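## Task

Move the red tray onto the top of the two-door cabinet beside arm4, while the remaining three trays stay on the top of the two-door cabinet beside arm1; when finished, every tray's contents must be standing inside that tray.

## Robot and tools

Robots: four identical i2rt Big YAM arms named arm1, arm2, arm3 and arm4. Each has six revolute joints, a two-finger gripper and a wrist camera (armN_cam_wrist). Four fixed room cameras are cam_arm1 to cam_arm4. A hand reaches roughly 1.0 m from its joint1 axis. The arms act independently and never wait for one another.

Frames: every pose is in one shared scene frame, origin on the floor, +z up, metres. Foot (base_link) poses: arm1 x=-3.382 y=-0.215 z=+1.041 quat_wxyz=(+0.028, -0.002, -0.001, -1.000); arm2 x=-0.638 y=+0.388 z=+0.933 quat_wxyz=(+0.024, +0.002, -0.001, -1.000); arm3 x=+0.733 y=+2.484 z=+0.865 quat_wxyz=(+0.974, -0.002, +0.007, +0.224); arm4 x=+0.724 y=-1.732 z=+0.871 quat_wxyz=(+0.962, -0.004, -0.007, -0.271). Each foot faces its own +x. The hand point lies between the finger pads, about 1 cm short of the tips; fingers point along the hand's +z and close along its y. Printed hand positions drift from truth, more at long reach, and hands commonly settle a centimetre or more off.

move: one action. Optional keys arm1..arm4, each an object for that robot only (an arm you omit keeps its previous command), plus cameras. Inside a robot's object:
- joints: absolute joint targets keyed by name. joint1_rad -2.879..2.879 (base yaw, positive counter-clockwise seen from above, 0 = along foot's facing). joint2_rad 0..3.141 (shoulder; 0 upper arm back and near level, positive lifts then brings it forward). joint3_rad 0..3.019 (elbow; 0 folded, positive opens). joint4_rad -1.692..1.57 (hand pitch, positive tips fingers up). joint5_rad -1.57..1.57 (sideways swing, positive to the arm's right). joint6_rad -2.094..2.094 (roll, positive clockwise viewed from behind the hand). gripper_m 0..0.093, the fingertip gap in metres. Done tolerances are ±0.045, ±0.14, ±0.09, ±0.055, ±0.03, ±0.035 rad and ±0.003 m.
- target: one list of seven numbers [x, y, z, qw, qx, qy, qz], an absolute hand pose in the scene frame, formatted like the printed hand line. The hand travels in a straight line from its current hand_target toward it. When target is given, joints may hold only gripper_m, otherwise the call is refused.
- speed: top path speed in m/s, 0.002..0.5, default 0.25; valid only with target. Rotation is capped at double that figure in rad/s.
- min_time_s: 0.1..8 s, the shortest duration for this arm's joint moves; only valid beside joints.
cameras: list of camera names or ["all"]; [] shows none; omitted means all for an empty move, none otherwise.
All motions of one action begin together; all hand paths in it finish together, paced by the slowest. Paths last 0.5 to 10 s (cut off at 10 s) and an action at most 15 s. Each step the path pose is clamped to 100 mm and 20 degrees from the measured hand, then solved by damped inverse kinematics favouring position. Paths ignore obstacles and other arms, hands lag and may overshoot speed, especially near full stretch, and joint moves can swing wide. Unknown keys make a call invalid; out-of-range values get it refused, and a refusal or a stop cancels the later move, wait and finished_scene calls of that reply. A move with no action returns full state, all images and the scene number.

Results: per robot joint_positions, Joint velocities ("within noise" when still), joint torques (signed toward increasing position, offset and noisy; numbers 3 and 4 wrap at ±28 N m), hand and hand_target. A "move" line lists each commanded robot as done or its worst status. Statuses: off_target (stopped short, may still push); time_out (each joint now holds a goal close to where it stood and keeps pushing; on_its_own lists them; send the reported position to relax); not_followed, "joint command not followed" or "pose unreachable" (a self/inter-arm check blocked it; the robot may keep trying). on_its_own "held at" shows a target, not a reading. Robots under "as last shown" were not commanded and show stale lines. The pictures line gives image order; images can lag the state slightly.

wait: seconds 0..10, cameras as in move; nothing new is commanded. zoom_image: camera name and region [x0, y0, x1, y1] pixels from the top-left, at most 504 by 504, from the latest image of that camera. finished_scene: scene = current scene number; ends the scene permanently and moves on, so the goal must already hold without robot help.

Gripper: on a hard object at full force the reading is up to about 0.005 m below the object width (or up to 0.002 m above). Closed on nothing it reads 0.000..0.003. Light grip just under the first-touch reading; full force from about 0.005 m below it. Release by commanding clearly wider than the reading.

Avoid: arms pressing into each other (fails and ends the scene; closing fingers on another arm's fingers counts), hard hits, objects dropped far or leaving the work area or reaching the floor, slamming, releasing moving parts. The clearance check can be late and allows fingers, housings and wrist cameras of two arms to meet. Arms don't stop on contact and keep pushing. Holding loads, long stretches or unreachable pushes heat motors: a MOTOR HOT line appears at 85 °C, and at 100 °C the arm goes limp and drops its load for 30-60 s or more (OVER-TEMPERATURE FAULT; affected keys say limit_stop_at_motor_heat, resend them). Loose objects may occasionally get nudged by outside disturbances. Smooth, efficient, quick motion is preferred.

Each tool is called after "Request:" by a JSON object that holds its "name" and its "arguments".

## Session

Request:
{"name": "move", "arguments": {}}

Request:
{"name": "zoom_image", "arguments": {"camera": "cam_arm1", "region": [200, 130, 560, 330]}}

Scene clock: 0.00 s.
Joint torques (N m): no reading
Heat: arm1: hottest joint1_rad 32 °C; arm2: hottest joint3_rad 35 °C; arm3: hottest joint3_rad 37 °C; arm4: hottest joint1_rad 34 °C.
Joint velocities: within noise
arm1.joint_positions: joint1_rad=+0.422 joint2_rad=+0.578 joint3_rad=+1.350 joint4_rad=-1.313 joint5_rad=-0.198 joint6_rad=-0.358 gripper_m=+0.09396
arm1.joint_status: not commanded
arm1.hand: x=-3.5642 y=-0.3471 z=+1.5768 quat_wxyz=(-0.115, -0.770, -0.396, +0.486) (m; scene frame)
arm1.hand_target: x=-3.5619 y=-0.3459 z=+1.5878 quat_wxyz=(-0.115, -0.764, -0.394, +0.497) (m; scene frame)
arm1.hand_status: not commanded
arm2.joint_positions: joint1_rad=+0.421 joint2_rad=+0.644 joint3_rad=+1.571 joint4_rad=-1.256 joint5_rad=-0.052 joint6_rad=+0.497 gripper_m=+0.09396
arm2.joint_status: not commanded
arm2.hand: x=-0.8355 y=+0.2808 z=+1.5698 quat_wxyz=(-0.290, -0.814, -0.003, +0.504) (m; scene frame)
arm2.hand_target: x=-0.8318 y=+0.2827 z=+1.5786 quat_wxyz=(-0.294, -0.807, -0.003, +0.512) (m; scene frame)
arm2.hand_status: not commanded
arm3.joint_positions: joint1_rad=-0.423 joint2_rad=+0.637 joint3_rad=+1.333 joint4_rad=-1.526 joint5_rad=+0.222 joint6_rad=+0.654 gripper_m=+0.09396
arm3.joint_status: not commanded
arm3.hand: x=+0.9557 y=+2.4547 z=+1.3375 quat_wxyz=(-0.369, -0.322, -0.872, -0.018) (m; scene frame)
arm3.hand_target: x=+0.9552 y=+2.4547 z=+1.3503 quat_wxyz=(-0.382, -0.321, -0.866, -0.024) (m; scene frame)
arm3.hand_status: not commanded
arm4.joint_positions: joint1_rad=+0.000 joint2_rad=+0.635 joint3_rad=+1.447 joint4_rad=-1.142 joint5_rad=-0.230 joint6_rad=-0.553 gripper_m=+0.09396
arm4.joint_status: not commanded
arm4.hand: x=+0.9513 y=-1.8219 z=+1.4824 quat_wxyz=(-0.545, +0.070, -0.804, +0.228) (m; scene frame)
arm4.hand_target: x=+0.9479 y=-1.8198 z=+1.4930 quat_wxyz=(-0.552, +0.072, -0.797, +0.234) (m; scene frame)
arm4.hand_status: not commanded
pictures: arm1_cam_wrist, arm2_cam_wrist, arm3_cam_wrist, arm4_cam_wrist, cam_arm1, cam_arm2, cam_arm3, cam_arm4
Images, in order (width x height): arm1_cam_wrist 896x504, arm2_cam_wrist 896x504, arm3_cam_wrist 896x504, arm4_cam_wrist 896x504, cam_arm1 896x504, cam_arm2 896x504, cam_arm3 896x504, cam_arm4 896x504.

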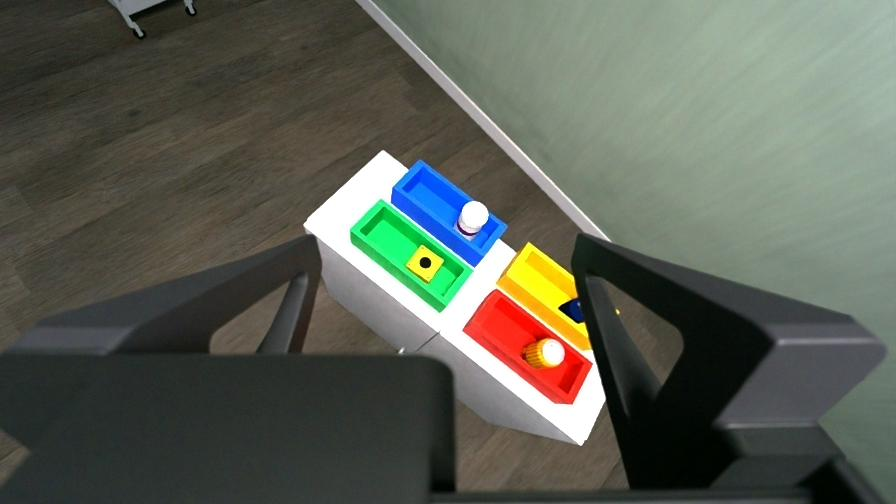

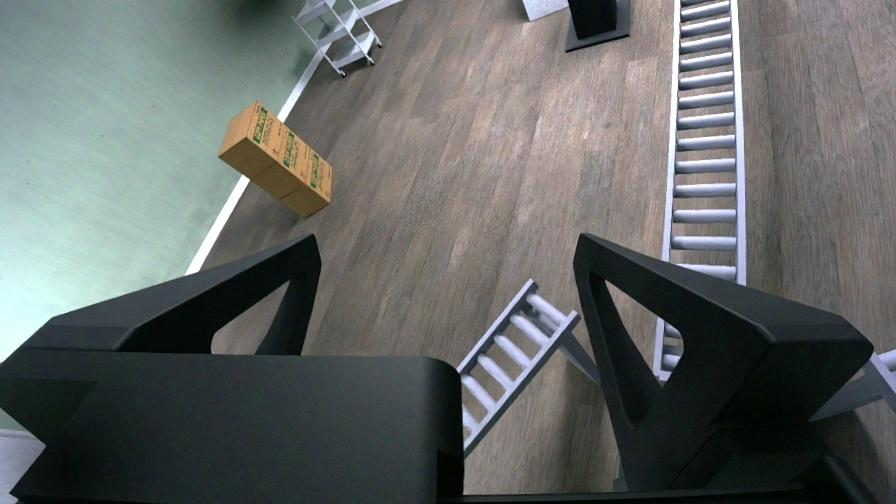

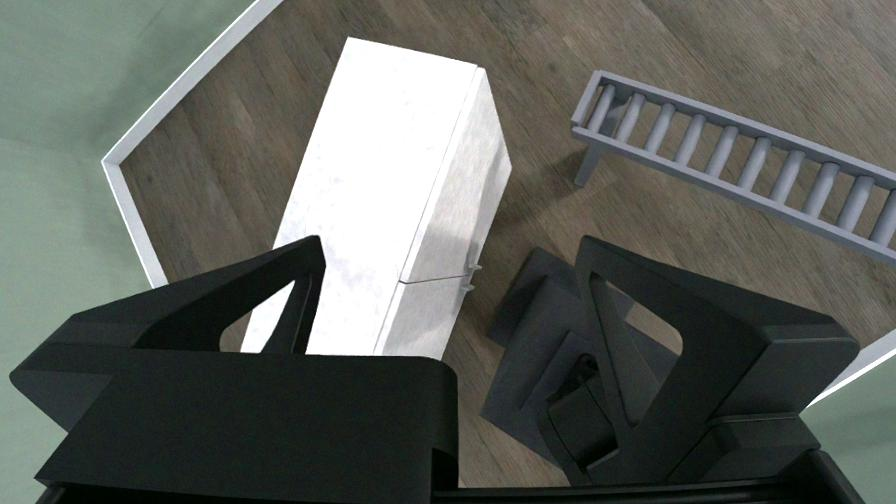

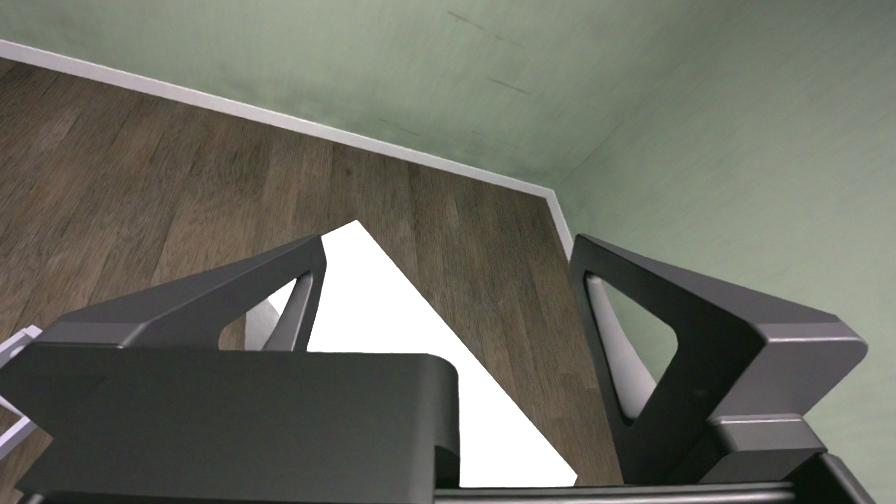

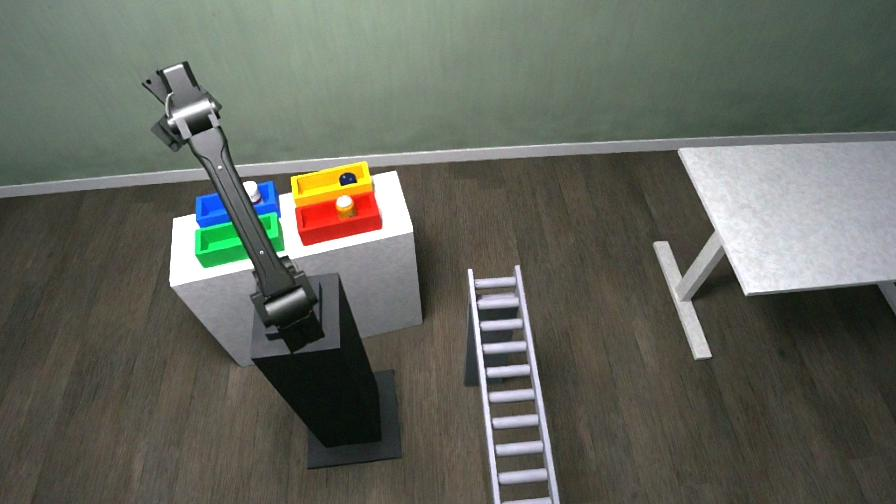

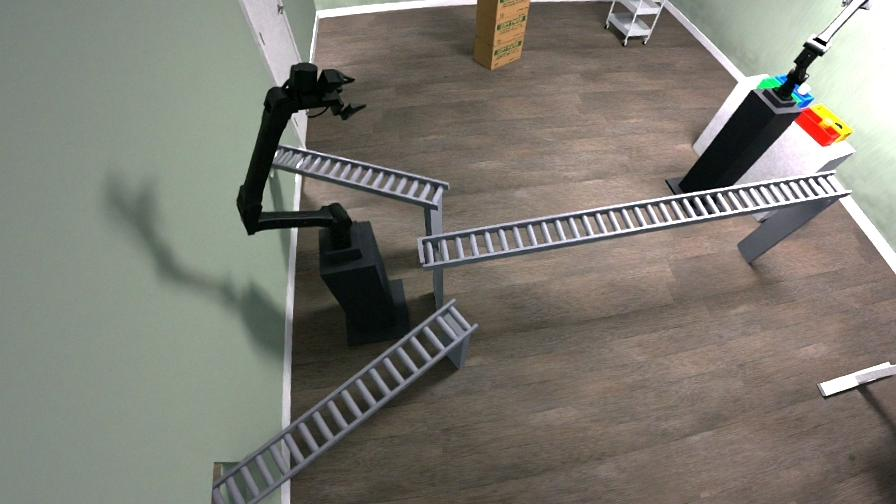

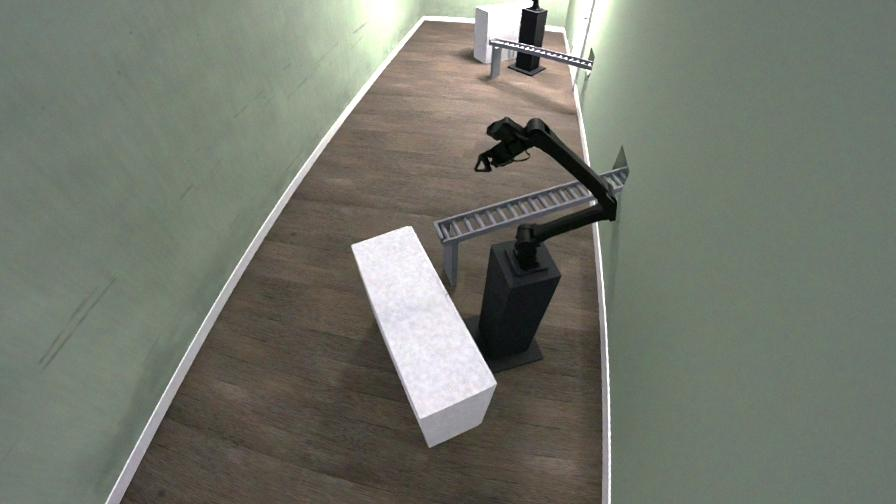

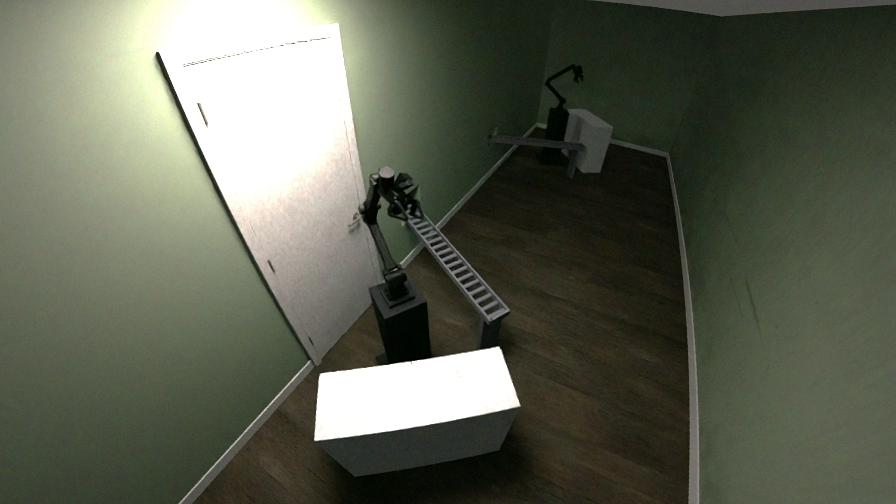

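Scaled by 1.400 from the camera's 896x504 image, which has a finer 1280x720 frame.

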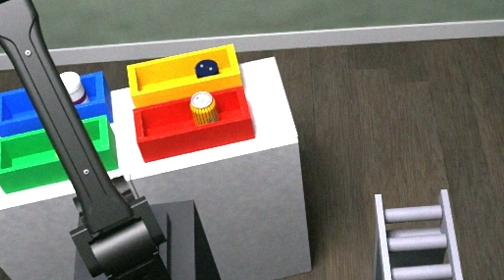

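Request:
{"name": "move", "arguments": {"arm1": {"target":[-3.55,-0.1,1.4,0,0.843,0,-0.537]}, "cameras": ["arm1_cam_wrist"]}}

Scene clock: 6.37 s.
Joint torques (N m): arm1=[-2.08 1.9 7.82 -0.17 -0.94 -0.06] | arm2=[0.38 2.43 9.02 1.98 -0.08 0] | arm3=[1.03 2.49 9.1 1.22 0.09 -0.06] | arm4=[-0.79 3.84 9.66 2.3 -0.12 -0.01]
Heat: arm1: hottest joint1_rad 32 °C; arm2: hottest joint3_rad 36 °C; arm3: hottest joint3_rad 38 °C; arm4: hottest joint1_rad 34 °C.
move: arm1 done
Joint velocities: within noise
arm1.joint_positions: joint1_rad=-1.506 joint2_rad=+0.541 joint3_rad=+0.855 joint4_rad=-1.649 joint5_rad=-1.115 joint6_rad=-1.307 gripper_m=+0.09396
arm1.joint_status: not commanded
arm1.hand: x=-3.5511 y=-0.1031 z=+1.3965 quat_wxyz=(-0.004, -0.844, -0.001, +0.536) (m; scene frame)
arm1.hand_target: x=-3.5501 y=-0.1001 z=+1.4000 quat_wxyz=(+0.000, -0.843, +0.000, +0.537) (m; scene frame)
arm1.hand_status: done (0.005 m and 0.4 deg from the pose sent, 0.304 m and 48.7 deg at the start)
arm2, arm3, arm4: as last shown
pictures: arm1_cam_wrist
Images, in order (width x height): arm1_cam_wrist 896x504.

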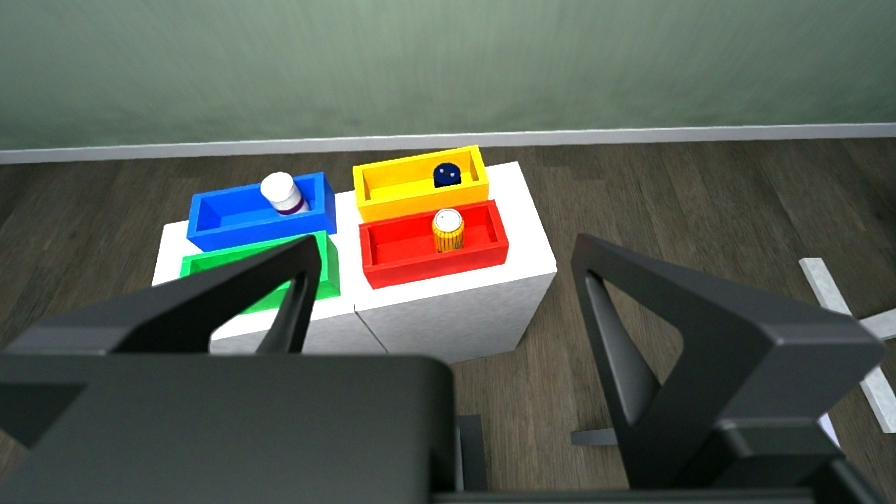

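Request:
{"name": "move", "arguments": {"arm1": {"target":[-3.865,-0.165,0.97,0,0.774,-0.633,0],"joints":{"gripper_m":0.06}}, "cameras": ["arm1_cam_wrist"]}}

Scene clock: 17.47 s.
Joint torques (N m): arm1=[-0.44 -15.91 6.72 -0.42 -0.03 0.16] | arm2=[0.5 2.26 8.96 1.99 -0.05 0] | arm3=[1.08 2.49 9.18 1.18 0.09 -0.06] | arm4=[-1.08 3.96 9.83 2.43 -0.17 -0.03]
Heat: arm1: hottest joint1_rad 32 °C; arm2: hottest joint3_rad 37 °C; arm3: hottest joint3_rad 39 °C; arm4: hottest joint1_rad 34 °C.
move: arm1 off_target
Joint velocities: within noise
arm1.joint_positions: joint1_rad=-0.165 joint2_rad=+1.942 joint3_rad=+1.096 joint4_rad=-0.741 joint5_rad=+0.005 joint6_rad=+1.258 gripper_m=+0.06015
arm1.joint_status: all done
arm1.hand: x=-3.8509 y=-0.1621 z=+0.9673 quat_wxyz=(+0.004, -0.775, +0.632, -0.005) (m; scene frame)
arm1.hand_target: x=-3.8647 y=-0.1651 z=+0.9701 quat_wxyz=(+0.000, -0.774, +0.633, +0.000) (m; scene frame)
arm1.hand_status: off_target (0.015 m and 0.8 deg from the pose sent, 0.533 m and 98.5 deg at the start)
arm2, arm3, arm4: as last shown
pictures: arm1_cam_wrist
Images, in order (width x height): arm1_cam_wrist 896x504.

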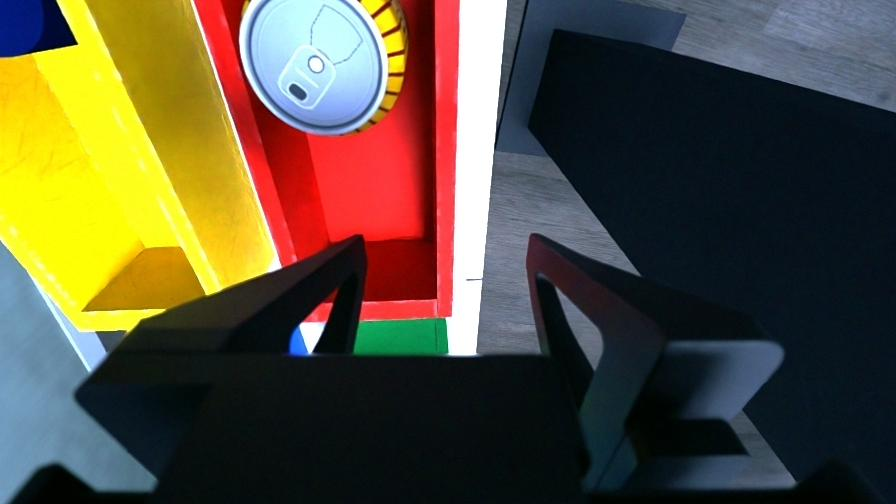

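Request:
{"name": "move", "arguments": {"arm1": {"target":[-3.864,-0.19,0.86,0,0.774,-0.633,0]}, "cameras": ["arm1_cam_wrist"]}}

Request:
{"name": "move", "arguments": {"arm1": {"target":[-3.860,-0.19,0.79,0,0.774,-0.633,0],"speed":0.12}, "cameras": ["arm1_cam_wrist"]}}

Scene clock: 25.20 s.
Joint torques (N m): arm1=[-0.38 -17.73 4.49 0.25 0.01 0.19] | arm2=[0.44 2.2 8.99 2.04 -0.06 0] | arm3=[0.79 2.43 9.17 1.21 0.08 -0.06] | arm4=[-0.85 3.31 9.77 2.26 -0.13 -0.01]
Heat: arm1: hottest joint1_rad 32 °C; arm2: hottest joint3_rad 37 °C; arm3: hottest joint3_rad 40 °C; arm4: hottest joint1_rad 34 °C.
move: arm1 off_target
Joint velocities: within noise
arm1.joint_positions: joint1_rad=-0.114 joint2_rad=+2.185 joint3_rad=+1.102 joint4_rad=-0.520 joint5_rad=+0.004 joint6_rad=+1.309 gripper_m=+0.06015
arm1.joint_status: not commanded
arm1.hand: x=-3.8489 y=-0.1870 z=+0.8580 quat_wxyz=(+0.009, -0.775, +0.631, -0.011) (m; scene frame)
arm1.hand_target: x=-3.8638 y=-0.1901 z=+0.8604 quat_wxyz=(+0.000, -0.774, +0.633, +0.000) (m; scene frame)
arm1.hand_status: off_target (0.015 m and 1.6 deg from the pose sent, 0.112 m and 0.8 deg at the start)
arm2, arm3, arm4: as last shown
pictures: arm1_cam_wrist
Images, in order (width x height): arm1_cam_wrist 896x504.

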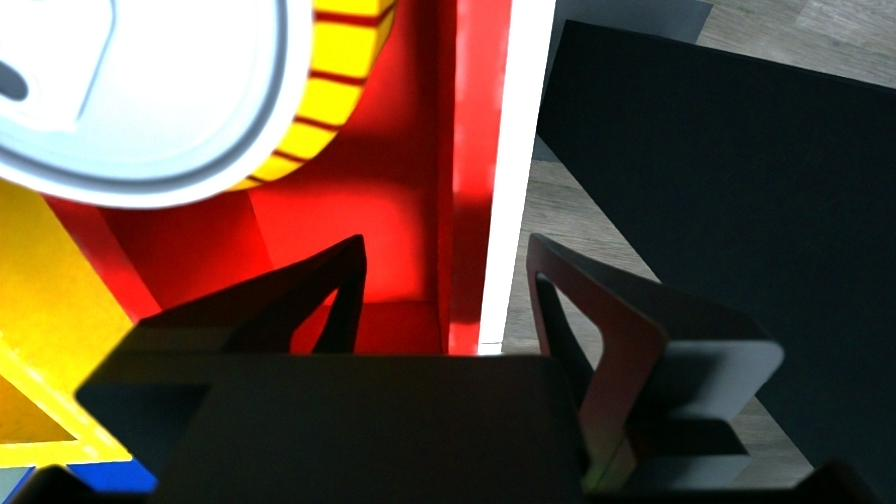

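Scene clock: 26.47 s.
Joint torques (N m): arm1=[-0.21 -13.16 3.78 0.66 -0.79 -0.07] | arm2=[0.44 2.32 9.02 2.03 -0.08 0] | arm3=[0.97 2.2 9.17 1.13 0.08 -0.05] | arm4=[-0.38 3.84 9.65 2.37 -0.13 -0.06]
Heat: arm1: hottest joint1_rad 32 °C; arm2: hottest joint3_rad 37 °C; arm3: hottest joint3_rad 40 °C; arm4: hottest joint1_rad 34 °C.
move: arm1 off_target
Joint velocities: within noise
arm1.joint_positions: joint1_rad=-0.114 joint2_rad=+2.286 joint3_rad=+1.137 joint4_rad=-0.394 joint5_rad=+0.022 joint6_rad=+1.334 gripper_m=+0.06015
arm1.joint_status: not commanded
arm1.hand: x=-3.8668 y=-0.1830 z=+0.8180 quat_wxyz=(-0.001, -0.767, +0.641, +0.019) (m; scene frame)
arm1.hand_target: x=-3.8585 y=-0.1898 z=+0.7916 quat_wxyz=(+0.000, -0.774, +0.633, +0.000) (m; scene frame)
arm1.hand_status: off_target (0.030 m and 2.5 deg from the pose sent, 0.069 m and 1.6 deg at the start)
arm2, arm3, arm4: as last shown
pictures: arm1_cam_wrist
Images, in order (width x height): arm1_cam_wrist 896x504.

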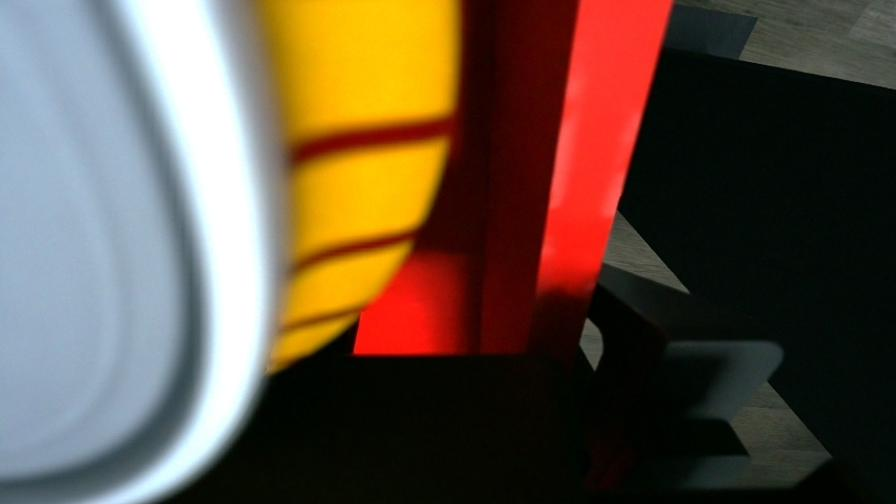

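Request:
{"name": "move", "arguments": {"arm1": {"target":[-3.856,-0.19,1.03,0,0.774,-0.633,0],"speed":0.12}, "cameras": ["arm1_cam_wrist","cam_arm1"]}}

Request:
{"name": "move", "arguments": {"arm1": {"joints":{"joint6_rad":-1.833}}, "cameras": ["arm1_cam_wrist","cam_arm1"]}}

Request:
{"name": "zoom_image", "arguments": {"camera": "cam_arm1", "region": [200, 130, 440, 280]}}

Scene clock: 34.43 s.
Joint torques (N m): arm1=[-0.5 -16.85 6.97 -0.44 -0.01 -0.04] | arm2=[0.73 2.32 9.01 2 -0.09 -0.02] | arm3=[0.85 2.37 9.16 1.22 0.08 -0.06] | arm4=[-0.67 4.37 9.74 2.43 -0.13 -0.02]
Heat: arm1: hottest joint1_rad 32 °C; arm2: hottest joint3_rad 38 °C; arm3: hottest joint3_rad 40 °C; arm4: hottest joint1_rad 34 °C.
move: arm1 off_target
Joint velocities: within noise
arm1.joint_positions: joint1_rad=-0.114 joint2_rad=+1.831 joint3_rad=+1.096 joint4_rad=-0.870 joint5_rad=+0.005 joint6_rad=+1.331 gripper_m=+0.06015
arm1.joint_status: not commanded
arm1.hand: x=-3.8410 y=-0.1870 z=+1.0174 quat_wxyz=(+0.010, -0.768, +0.640, -0.012) (m; scene frame)
arm1.hand_target: x=-3.8557 y=-0.1900 z=+1.0302 quat_wxyz=(+0.000, -0.774, +0.633, +0.000) (m; scene frame)
arm1.hand_status: off_target (0.020 m and 2.1 deg from the pose sent, 0.212 m and 2.5 deg at the start)
arm2, arm3, arm4: as last shown
pictures: arm1_cam_wrist, cam_arm1
Images, in order (width x height): arm1_cam_wrist 896x504, cam_arm1 896x504.

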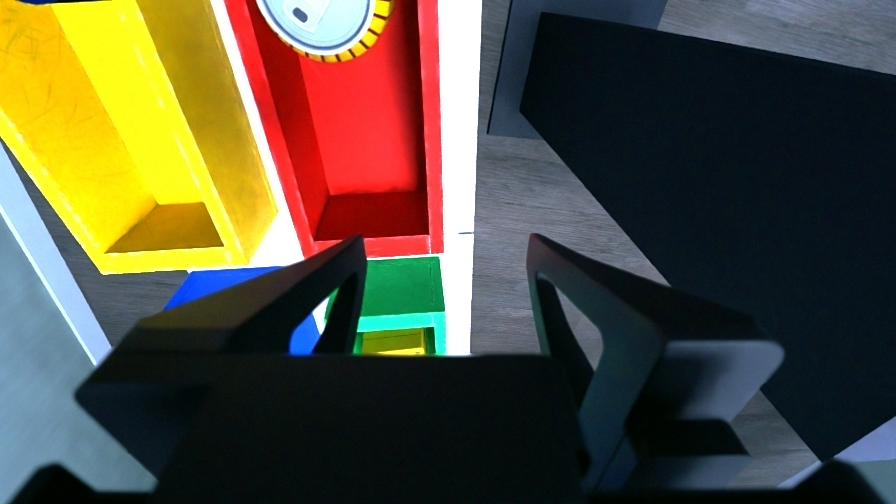

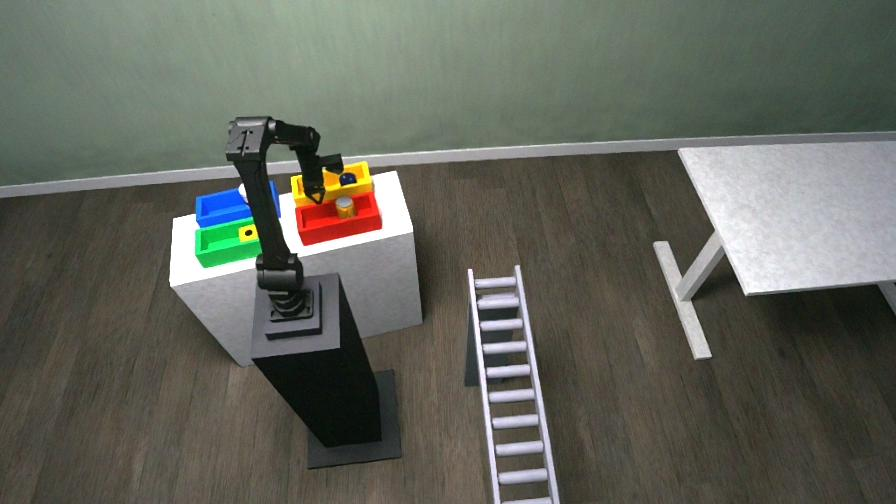

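Scene clock: 36.50 s.
Joint torques (N m): arm1=[-0.5 -17.03 7.01 -0.4 -0.22 -0.09] | arm2=[0.5 2.26 9.01 2.04 -0.06 -0.01] | arm3=[1.2 2.37 9.14 1.17 0.08 -0.05] | arm4=[-0.5 3.37 9.57 2.39 -0.14 -0.02]
Heat: arm1: hottest joint1_rad 32 °C; arm2: hottest joint3_rad 38 °C; arm3: hottest joint3_rad 40 °C; arm4: hottest joint1_rad 34 °C.
move: arm1 done
Joint velocities: within noise
arm1.joint_positions: joint1_rad=-0.114 joint2_rad=+1.831 joint3_rad=+1.096 joint4_rad=-0.871 joint5_rad=+0.004 joint6_rad=-1.821 gripper_m=+0.06015
arm1.joint_status: all done
arm1.hand: x=-3.8408 y=-0.1872 z=+1.0174 quat_wxyz=(-0.012, -0.636, -0.772, -0.010) (m; scene frame)
arm1.hand_target: x=-3.8556 y=-0.1900 z=+1.0302 quat_wxyz=(+0.000, -0.628, -0.778, +0.000) (m; scene frame)
arm1.hand_status: not commanded
arm2, arm3, arm4: as last shown
pictures: arm1_cam_wrist, cam_arm1
Images, in order (width x height): arm1_cam_wrist 896x504, cam_arm1 896x504.

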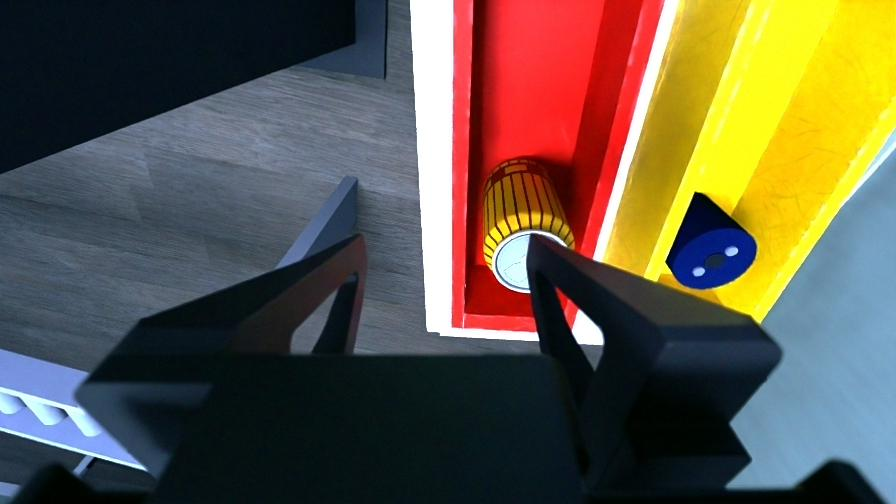

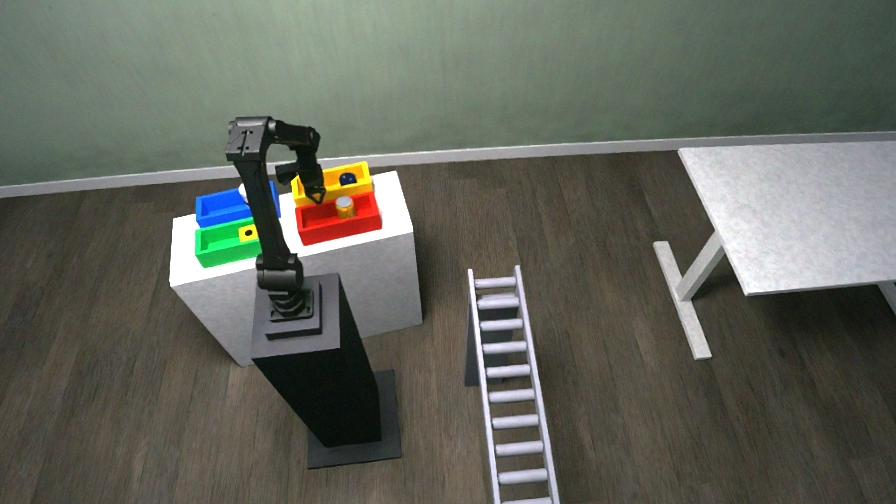

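Scaled by 2.100 from the camera's 896x504 image, which has a finer 1280x720 frame.

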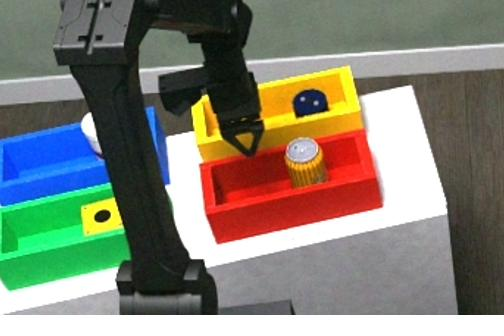

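Request:
{"name": "move", "arguments": {"arm1": {"target":[-3.875,-0.163,0.86,0,-0.633,-0.774,0]}, "cameras": ["arm1_cam_wrist"]}}

Scene clock: 44.63 s.
Joint torques (N m): arm1=[-1.49 -17.79 4.71 0.21 -0.19 -0.05] | arm2=[0.56 2.26 9.02 2.03 -0.09 -0.01] | arm3=[1.14 2.43 9.13 1.14 0.08 -0.05] | arm4=[-1.26 3.6 9.78 2.48 -0.17 -0.03]
Heat: arm1: hottest joint1_rad 32 °C; arm2: hottest joint3_rad 38 °C; arm3: hottest joint3_rad 41 °C; arm4: hottest joint1_rad 34 °C.
move: arm1 off_target
Joint velocities: within noise
arm1.joint_positions: joint1_rad=-0.151 joint2_rad=+2.199 joint3_rad=+1.145 joint4_rad=-0.544 joint5_rad=+0.004 joint6_rad=-1.864 gripper_m=+0.06015
arm1.joint_status: not commanded
arm1.hand: x=-3.8618 y=-0.1682 z=+0.8594 quat_wxyz=(-0.010, -0.634, -0.773, -0.007) (m; scene frame)
arm1.hand_target: x=-3.8746 y=-0.1630 z=+0.8602 quat_wxyz=(+0.000, -0.633, -0.774, +0.000) (m; scene frame)
arm1.hand_status: off_target (0.014 m and 1.4 deg from the pose sent, 0.163 m and 1.9 deg at the start)
arm2, arm3, arm4: as last shown
pictures: arm1_cam_wrist
Images, in order (width x height): arm1_cam_wrist 896x504.

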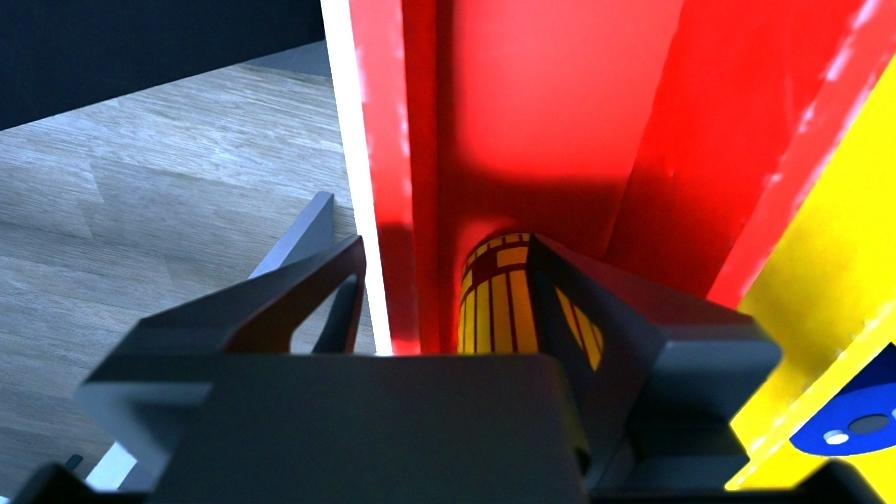

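Request:
{"name": "move", "arguments": {"arm1": {"target":[-3.852,-0.158,0.83,0,-0.633,-0.774,0]}, "cameras": ["arm1_cam_wrist"]}}

Scene clock: 48.17 s.
Joint torques (N m): arm1=[-2.14 -16.97 2.45 0.35 -0.09 -0.01] | arm2=[0.44 2.26 9.03 2 -0.07 -0.01] | arm3=[1.14 2.67 9.11 1.22 0.07 -0.05] | arm4=[-1.08 3.9 9.62 2.25 -0.14 -0.04]
Heat: arm1: hottest joint1_rad 32 °C; arm2: hottest joint3_rad 39 °C; arm3: hottest joint3_rad 41 °C; arm4: hottest joint1_rad 34 °C.
move: arm1 off_target
Joint velocities: within noise
arm1.joint_positions: joint1_rad=-0.160 joint2_rad=+2.235 joint3_rad=+1.115 joint4_rad=-0.447 joint5_rad=+0.001 joint6_rad=-1.881 gripper_m=+0.06015
arm1.joint_status: not commanded
arm1.hand: x=-3.8566 y=-0.1651 z=+0.8375 quat_wxyz=(+0.003, -0.630, -0.776, +0.003) (m; scene frame)
arm1.hand_target: x=-3.8520 y=-0.1583 z=+0.8302 quat_wxyz=(+0.000, -0.633, -0.774, +0.000) (m; scene frame)
arm1.hand_status: off_target (0.011 m and 0.6 deg from the pose sent, 0.033 m and 1.4 deg at the start)
arm2.joint_positions: joint1_rad=+0.421 joint2_rad=+0.644 joint3_rad=+1.571 joint4_rad=-1.256 joint5_rad=-0.052 joint6_rad=+0.497 gripper_m=+0.09396
arm2.joint_status: not commanded
arm2.hand: x=-0.8355 y=+0.2808 z=+1.5698 quat_wxyz=(-0.290, -0.814, -0.003, +0.504) (m; scene frame)
arm2.hand_target: x=-0.8318 y=+0.2827 z=+1.5786 quat_wxyz=(-0.294, -0.807, -0.003, +0.512) (m; scene frame)
arm2.hand_status: not commanded
arm3.joint_positions: joint1_rad=-0.423 joint2_rad=+0.637 joint3_rad=+1.333 joint4_rad=-1.526 joint5_rad=+0.222 joint6_rad=+0.654 gripper_m=+0.09396
arm3.joint_status: not commanded
arm3.hand: x=+0.9557 y=+2.4547 z=+1.3375 quat_wxyz=(-0.369, -0.322, -0.872, -0.018) (m; scene frame)
arm3.hand_target: x=+0.9552 y=+2.4547 z=+1.3503 quat_wxyz=(-0.382, -0.321, -0.866, -0.024) (m; scene frame)
arm3.hand_status: not commanded
arm4.joint_positions: joint1_rad=+0.000 joint2_rad=+0.635 joint3_rad=+1.447 joint4_rad=-1.142 joint5_rad=-0.230 joint6_rad=-0.553 gripper_m=+0.09396
arm4.joint_status: not commanded
arm4.hand: x=+0.9513 y=-1.8219 z=+1.4824 quat_wxyz=(-0.545, +0.070, -0.804, +0.228) (m; scene frame)
arm4.hand_target: x=+0.9479 y=-1.8198 z=+1.4930 quat_wxyz=(-0.552, +0.072, -0.797, +0.234) (m; scene frame)
arm4.hand_status: not commanded
pictures: arm1_cam_wrist
Images, in order (width x height): arm1_cam_wrist 896x504.

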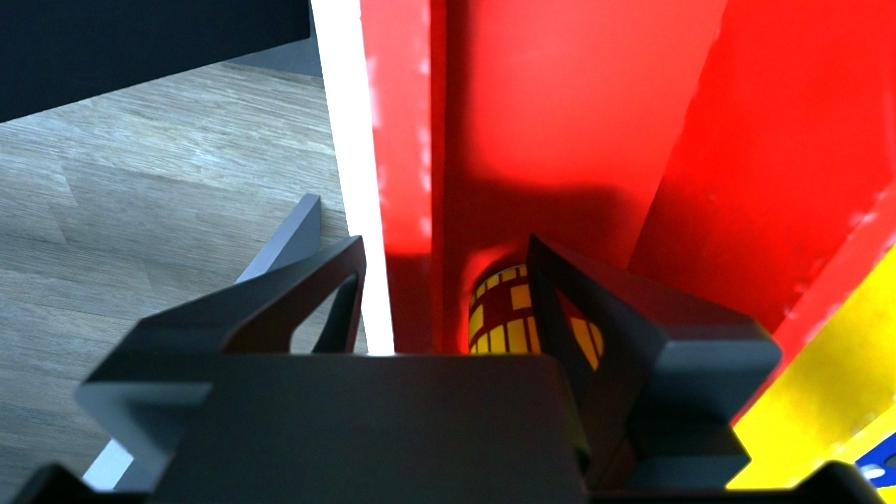

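Request:
{"name": "move", "arguments": {"arm1": {"target":[-3.841,-0.155,0.785,0,-0.633,-0.774,0],"speed":0.12}, "cameras": ["arm1_cam_wrist"]}}

Scene clock: 50.93 s.
Joint torques (N m): arm1=[-2.49 -15.56 2.04 0.7 -0.05 -0.02] | arm2=[0.56 2.08 9.02 1.95 -0.09 0] | arm3=[1.03 2.61 9.14 1.13 0.09 -0.06] | arm4=[-1.32 3.78 9.7 2.36 -0.14 -0.05]
Heat: arm1: hottest joint1_rad 32 °C; arm2: hottest joint3_rad 39 °C; arm3: hottest joint3_rad 41 °C; arm4: hottest joint1_rad 34 °C.
move: arm1 off_target
Joint velocities: within noise
arm1.joint_positions: joint1_rad=-0.166 joint2_rad=+2.318 joint3_rad=+1.115 joint4_rad=-0.356 joint5_rad=+0.001 joint6_rad=-1.891 gripper_m=+0.06014
arm1.joint_status: not commanded
arm1.hand: x=-3.8497 y=-0.1631 z=+0.8003 quat_wxyz=(+0.006, -0.629, -0.777, +0.005) (m; scene frame)
arm1.hand_target: x=-3.8407 y=-0.1553 z=+0.7857 quat_wxyz=(+0.000, -0.633, -0.774, +0.000) (m; scene frame)
arm1.hand_status: off_target (0.019 m and 1.1 deg from the pose sent, 0.056 m and 0.6 deg at the start)
arm2, arm3, arm4: as last shown
pictures: arm1_cam_wrist
Images, in order (width x height): arm1_cam_wrist 896x504.

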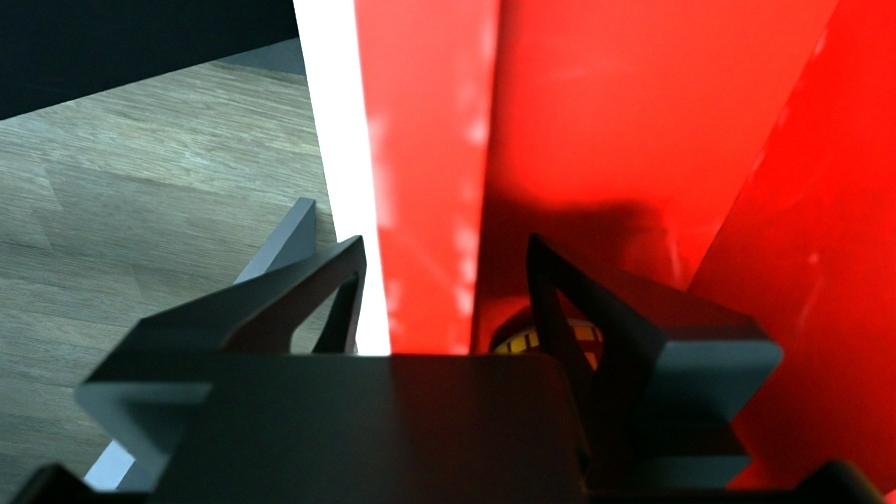

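Request:
{"name": "move", "arguments": {"arm1": {"target":[-3.835,-0.154,0.79,0,-0.633,-0.774,0],"joints":{"gripper_m":0.035},"speed":0.05}, "cameras": []}}

Request:
{"name": "move", "arguments": {"arm1": {"joints":{"gripper_m":0.006}}, "cameras": ["arm1_cam_wrist","cam_arm1"]}}

Scene clock: 54.23 s.
Joint torques (N m): arm1=[-2.61 -16.79 0.83 0.17 -0.05 -0.02] | arm2=[0.38 2.14 8.96 1.96 -0.07 0.01] | arm3=[1.14 2.43 9.13 1.18 0.1 -0.04] | arm4=[-0.97 3.31 9.7 2.35 -0.17 0]
Heat: arm1: hottest joint1_rad 32 °C; arm2: hottest joint3_rad 39 °C; arm3: hottest joint3_rad 42 °C; arm4: hottest joint3_rad 35 °C.
move: arm1 off_target
Joint velocities: within noise
arm1.joint_positions: joint1_rad=-0.167 joint2_rad=+2.318 joint3_rad=+1.111 joint4_rad=-0.338 joint5_rad=+0.001 joint6_rad=-1.895 gripper_m=+0.03515
arm1.joint_status: all done
arm1.hand: x=-3.8517 y=-0.1625 z=+0.7999 quat_wxyz=(+0.012, -0.628, -0.778, +0.009) (m; scene frame)
arm1.hand_target: x=-3.8349 y=-0.1545 z=+0.7905 quat_wxyz=(+0.000, -0.633, -0.774, +0.000) (m; scene frame)
arm1.hand_status: off_target (0.021 m and 1.9 deg from the pose sent, 0.020 m and 1.1 deg at the start)
arm2, arm3, arm4: as last shown
pictures: none
No camera images: "cameras" was empty.

Scene clock: 54.87 s.
Joint torques (N m): arm1=[-2.02 -16.44 1.31 0.08 -0.05 -0.01] | arm2=[0.73 2.49 8.96 1.98 -0.05 -0.01] | arm3=[1.03 2.2 9.18 1.17 0.09 -0.05] | arm4=[-1.14 3.72 9.61 2.33 -0.12 -0.02]
Heat: arm1: hottest joint1_rad 32 °C; arm2: hottest joint3_rad 39 °C; arm3: hottest joint3_rad 42 °C; arm4: hottest joint3_rad 35 °C.
move: arm1 off_target
Joint velocities: within noise
arm1.joint_positions: joint1_rad=-0.173 joint2_rad=+2.315 joint3_rad=+1.103 joint4_rad=-0.337 joint5_rad=+0.001 joint6_rad=-1.896 gripper_m=+0.01138
arm1.joint_status: gripper_m off_target (ended at +0.01141, target +0.00600)
arm1.hand: x=-3.8478 y=-0.1602 z=+0.8000 quat_wxyz=(+0.010, -0.630, -0.777, +0.008) (m; scene frame)
arm1.hand_target: x=-3.8351 y=-0.1546 z=+0.7905 quat_wxyz=(+0.000, -0.633, -0.774, +0.000) (m; scene frame)
arm1.hand_status: not commanded
arm2, arm3, arm4: as last shown
pictures: arm1_cam_wrist, cam_arm1
Images, in order (width x height): arm1_cam_wrist 896x504, cam_arm1 896x504.

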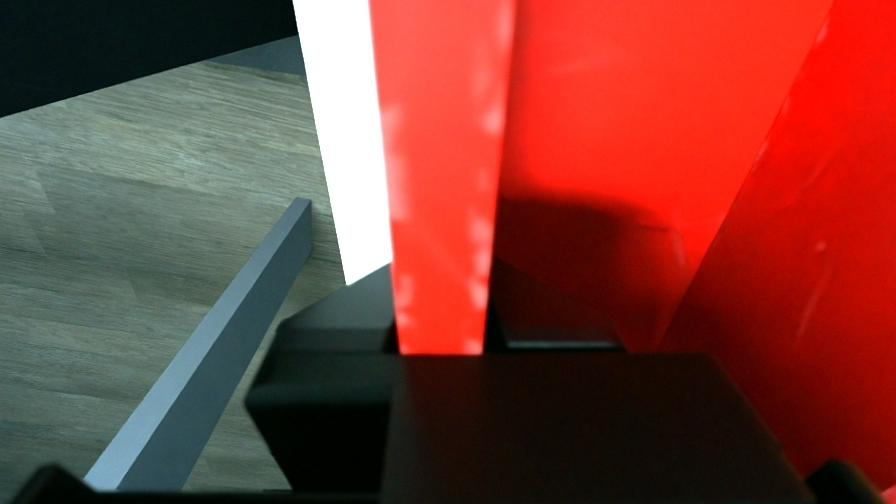

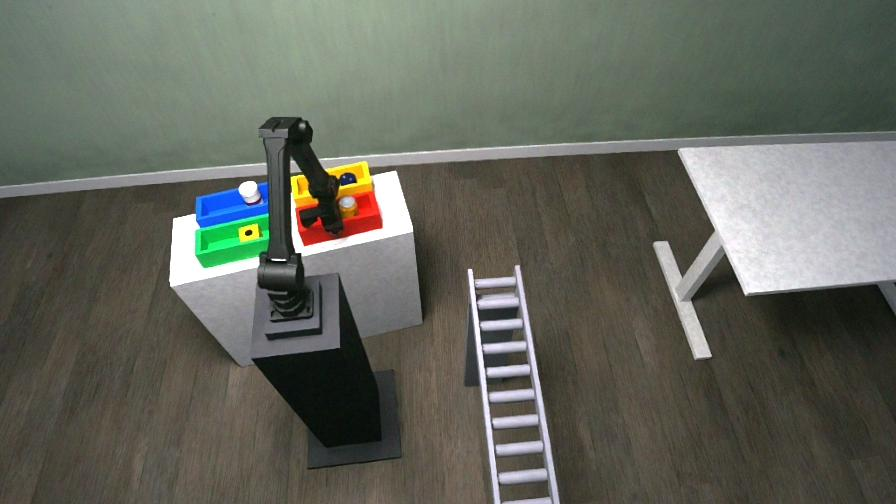

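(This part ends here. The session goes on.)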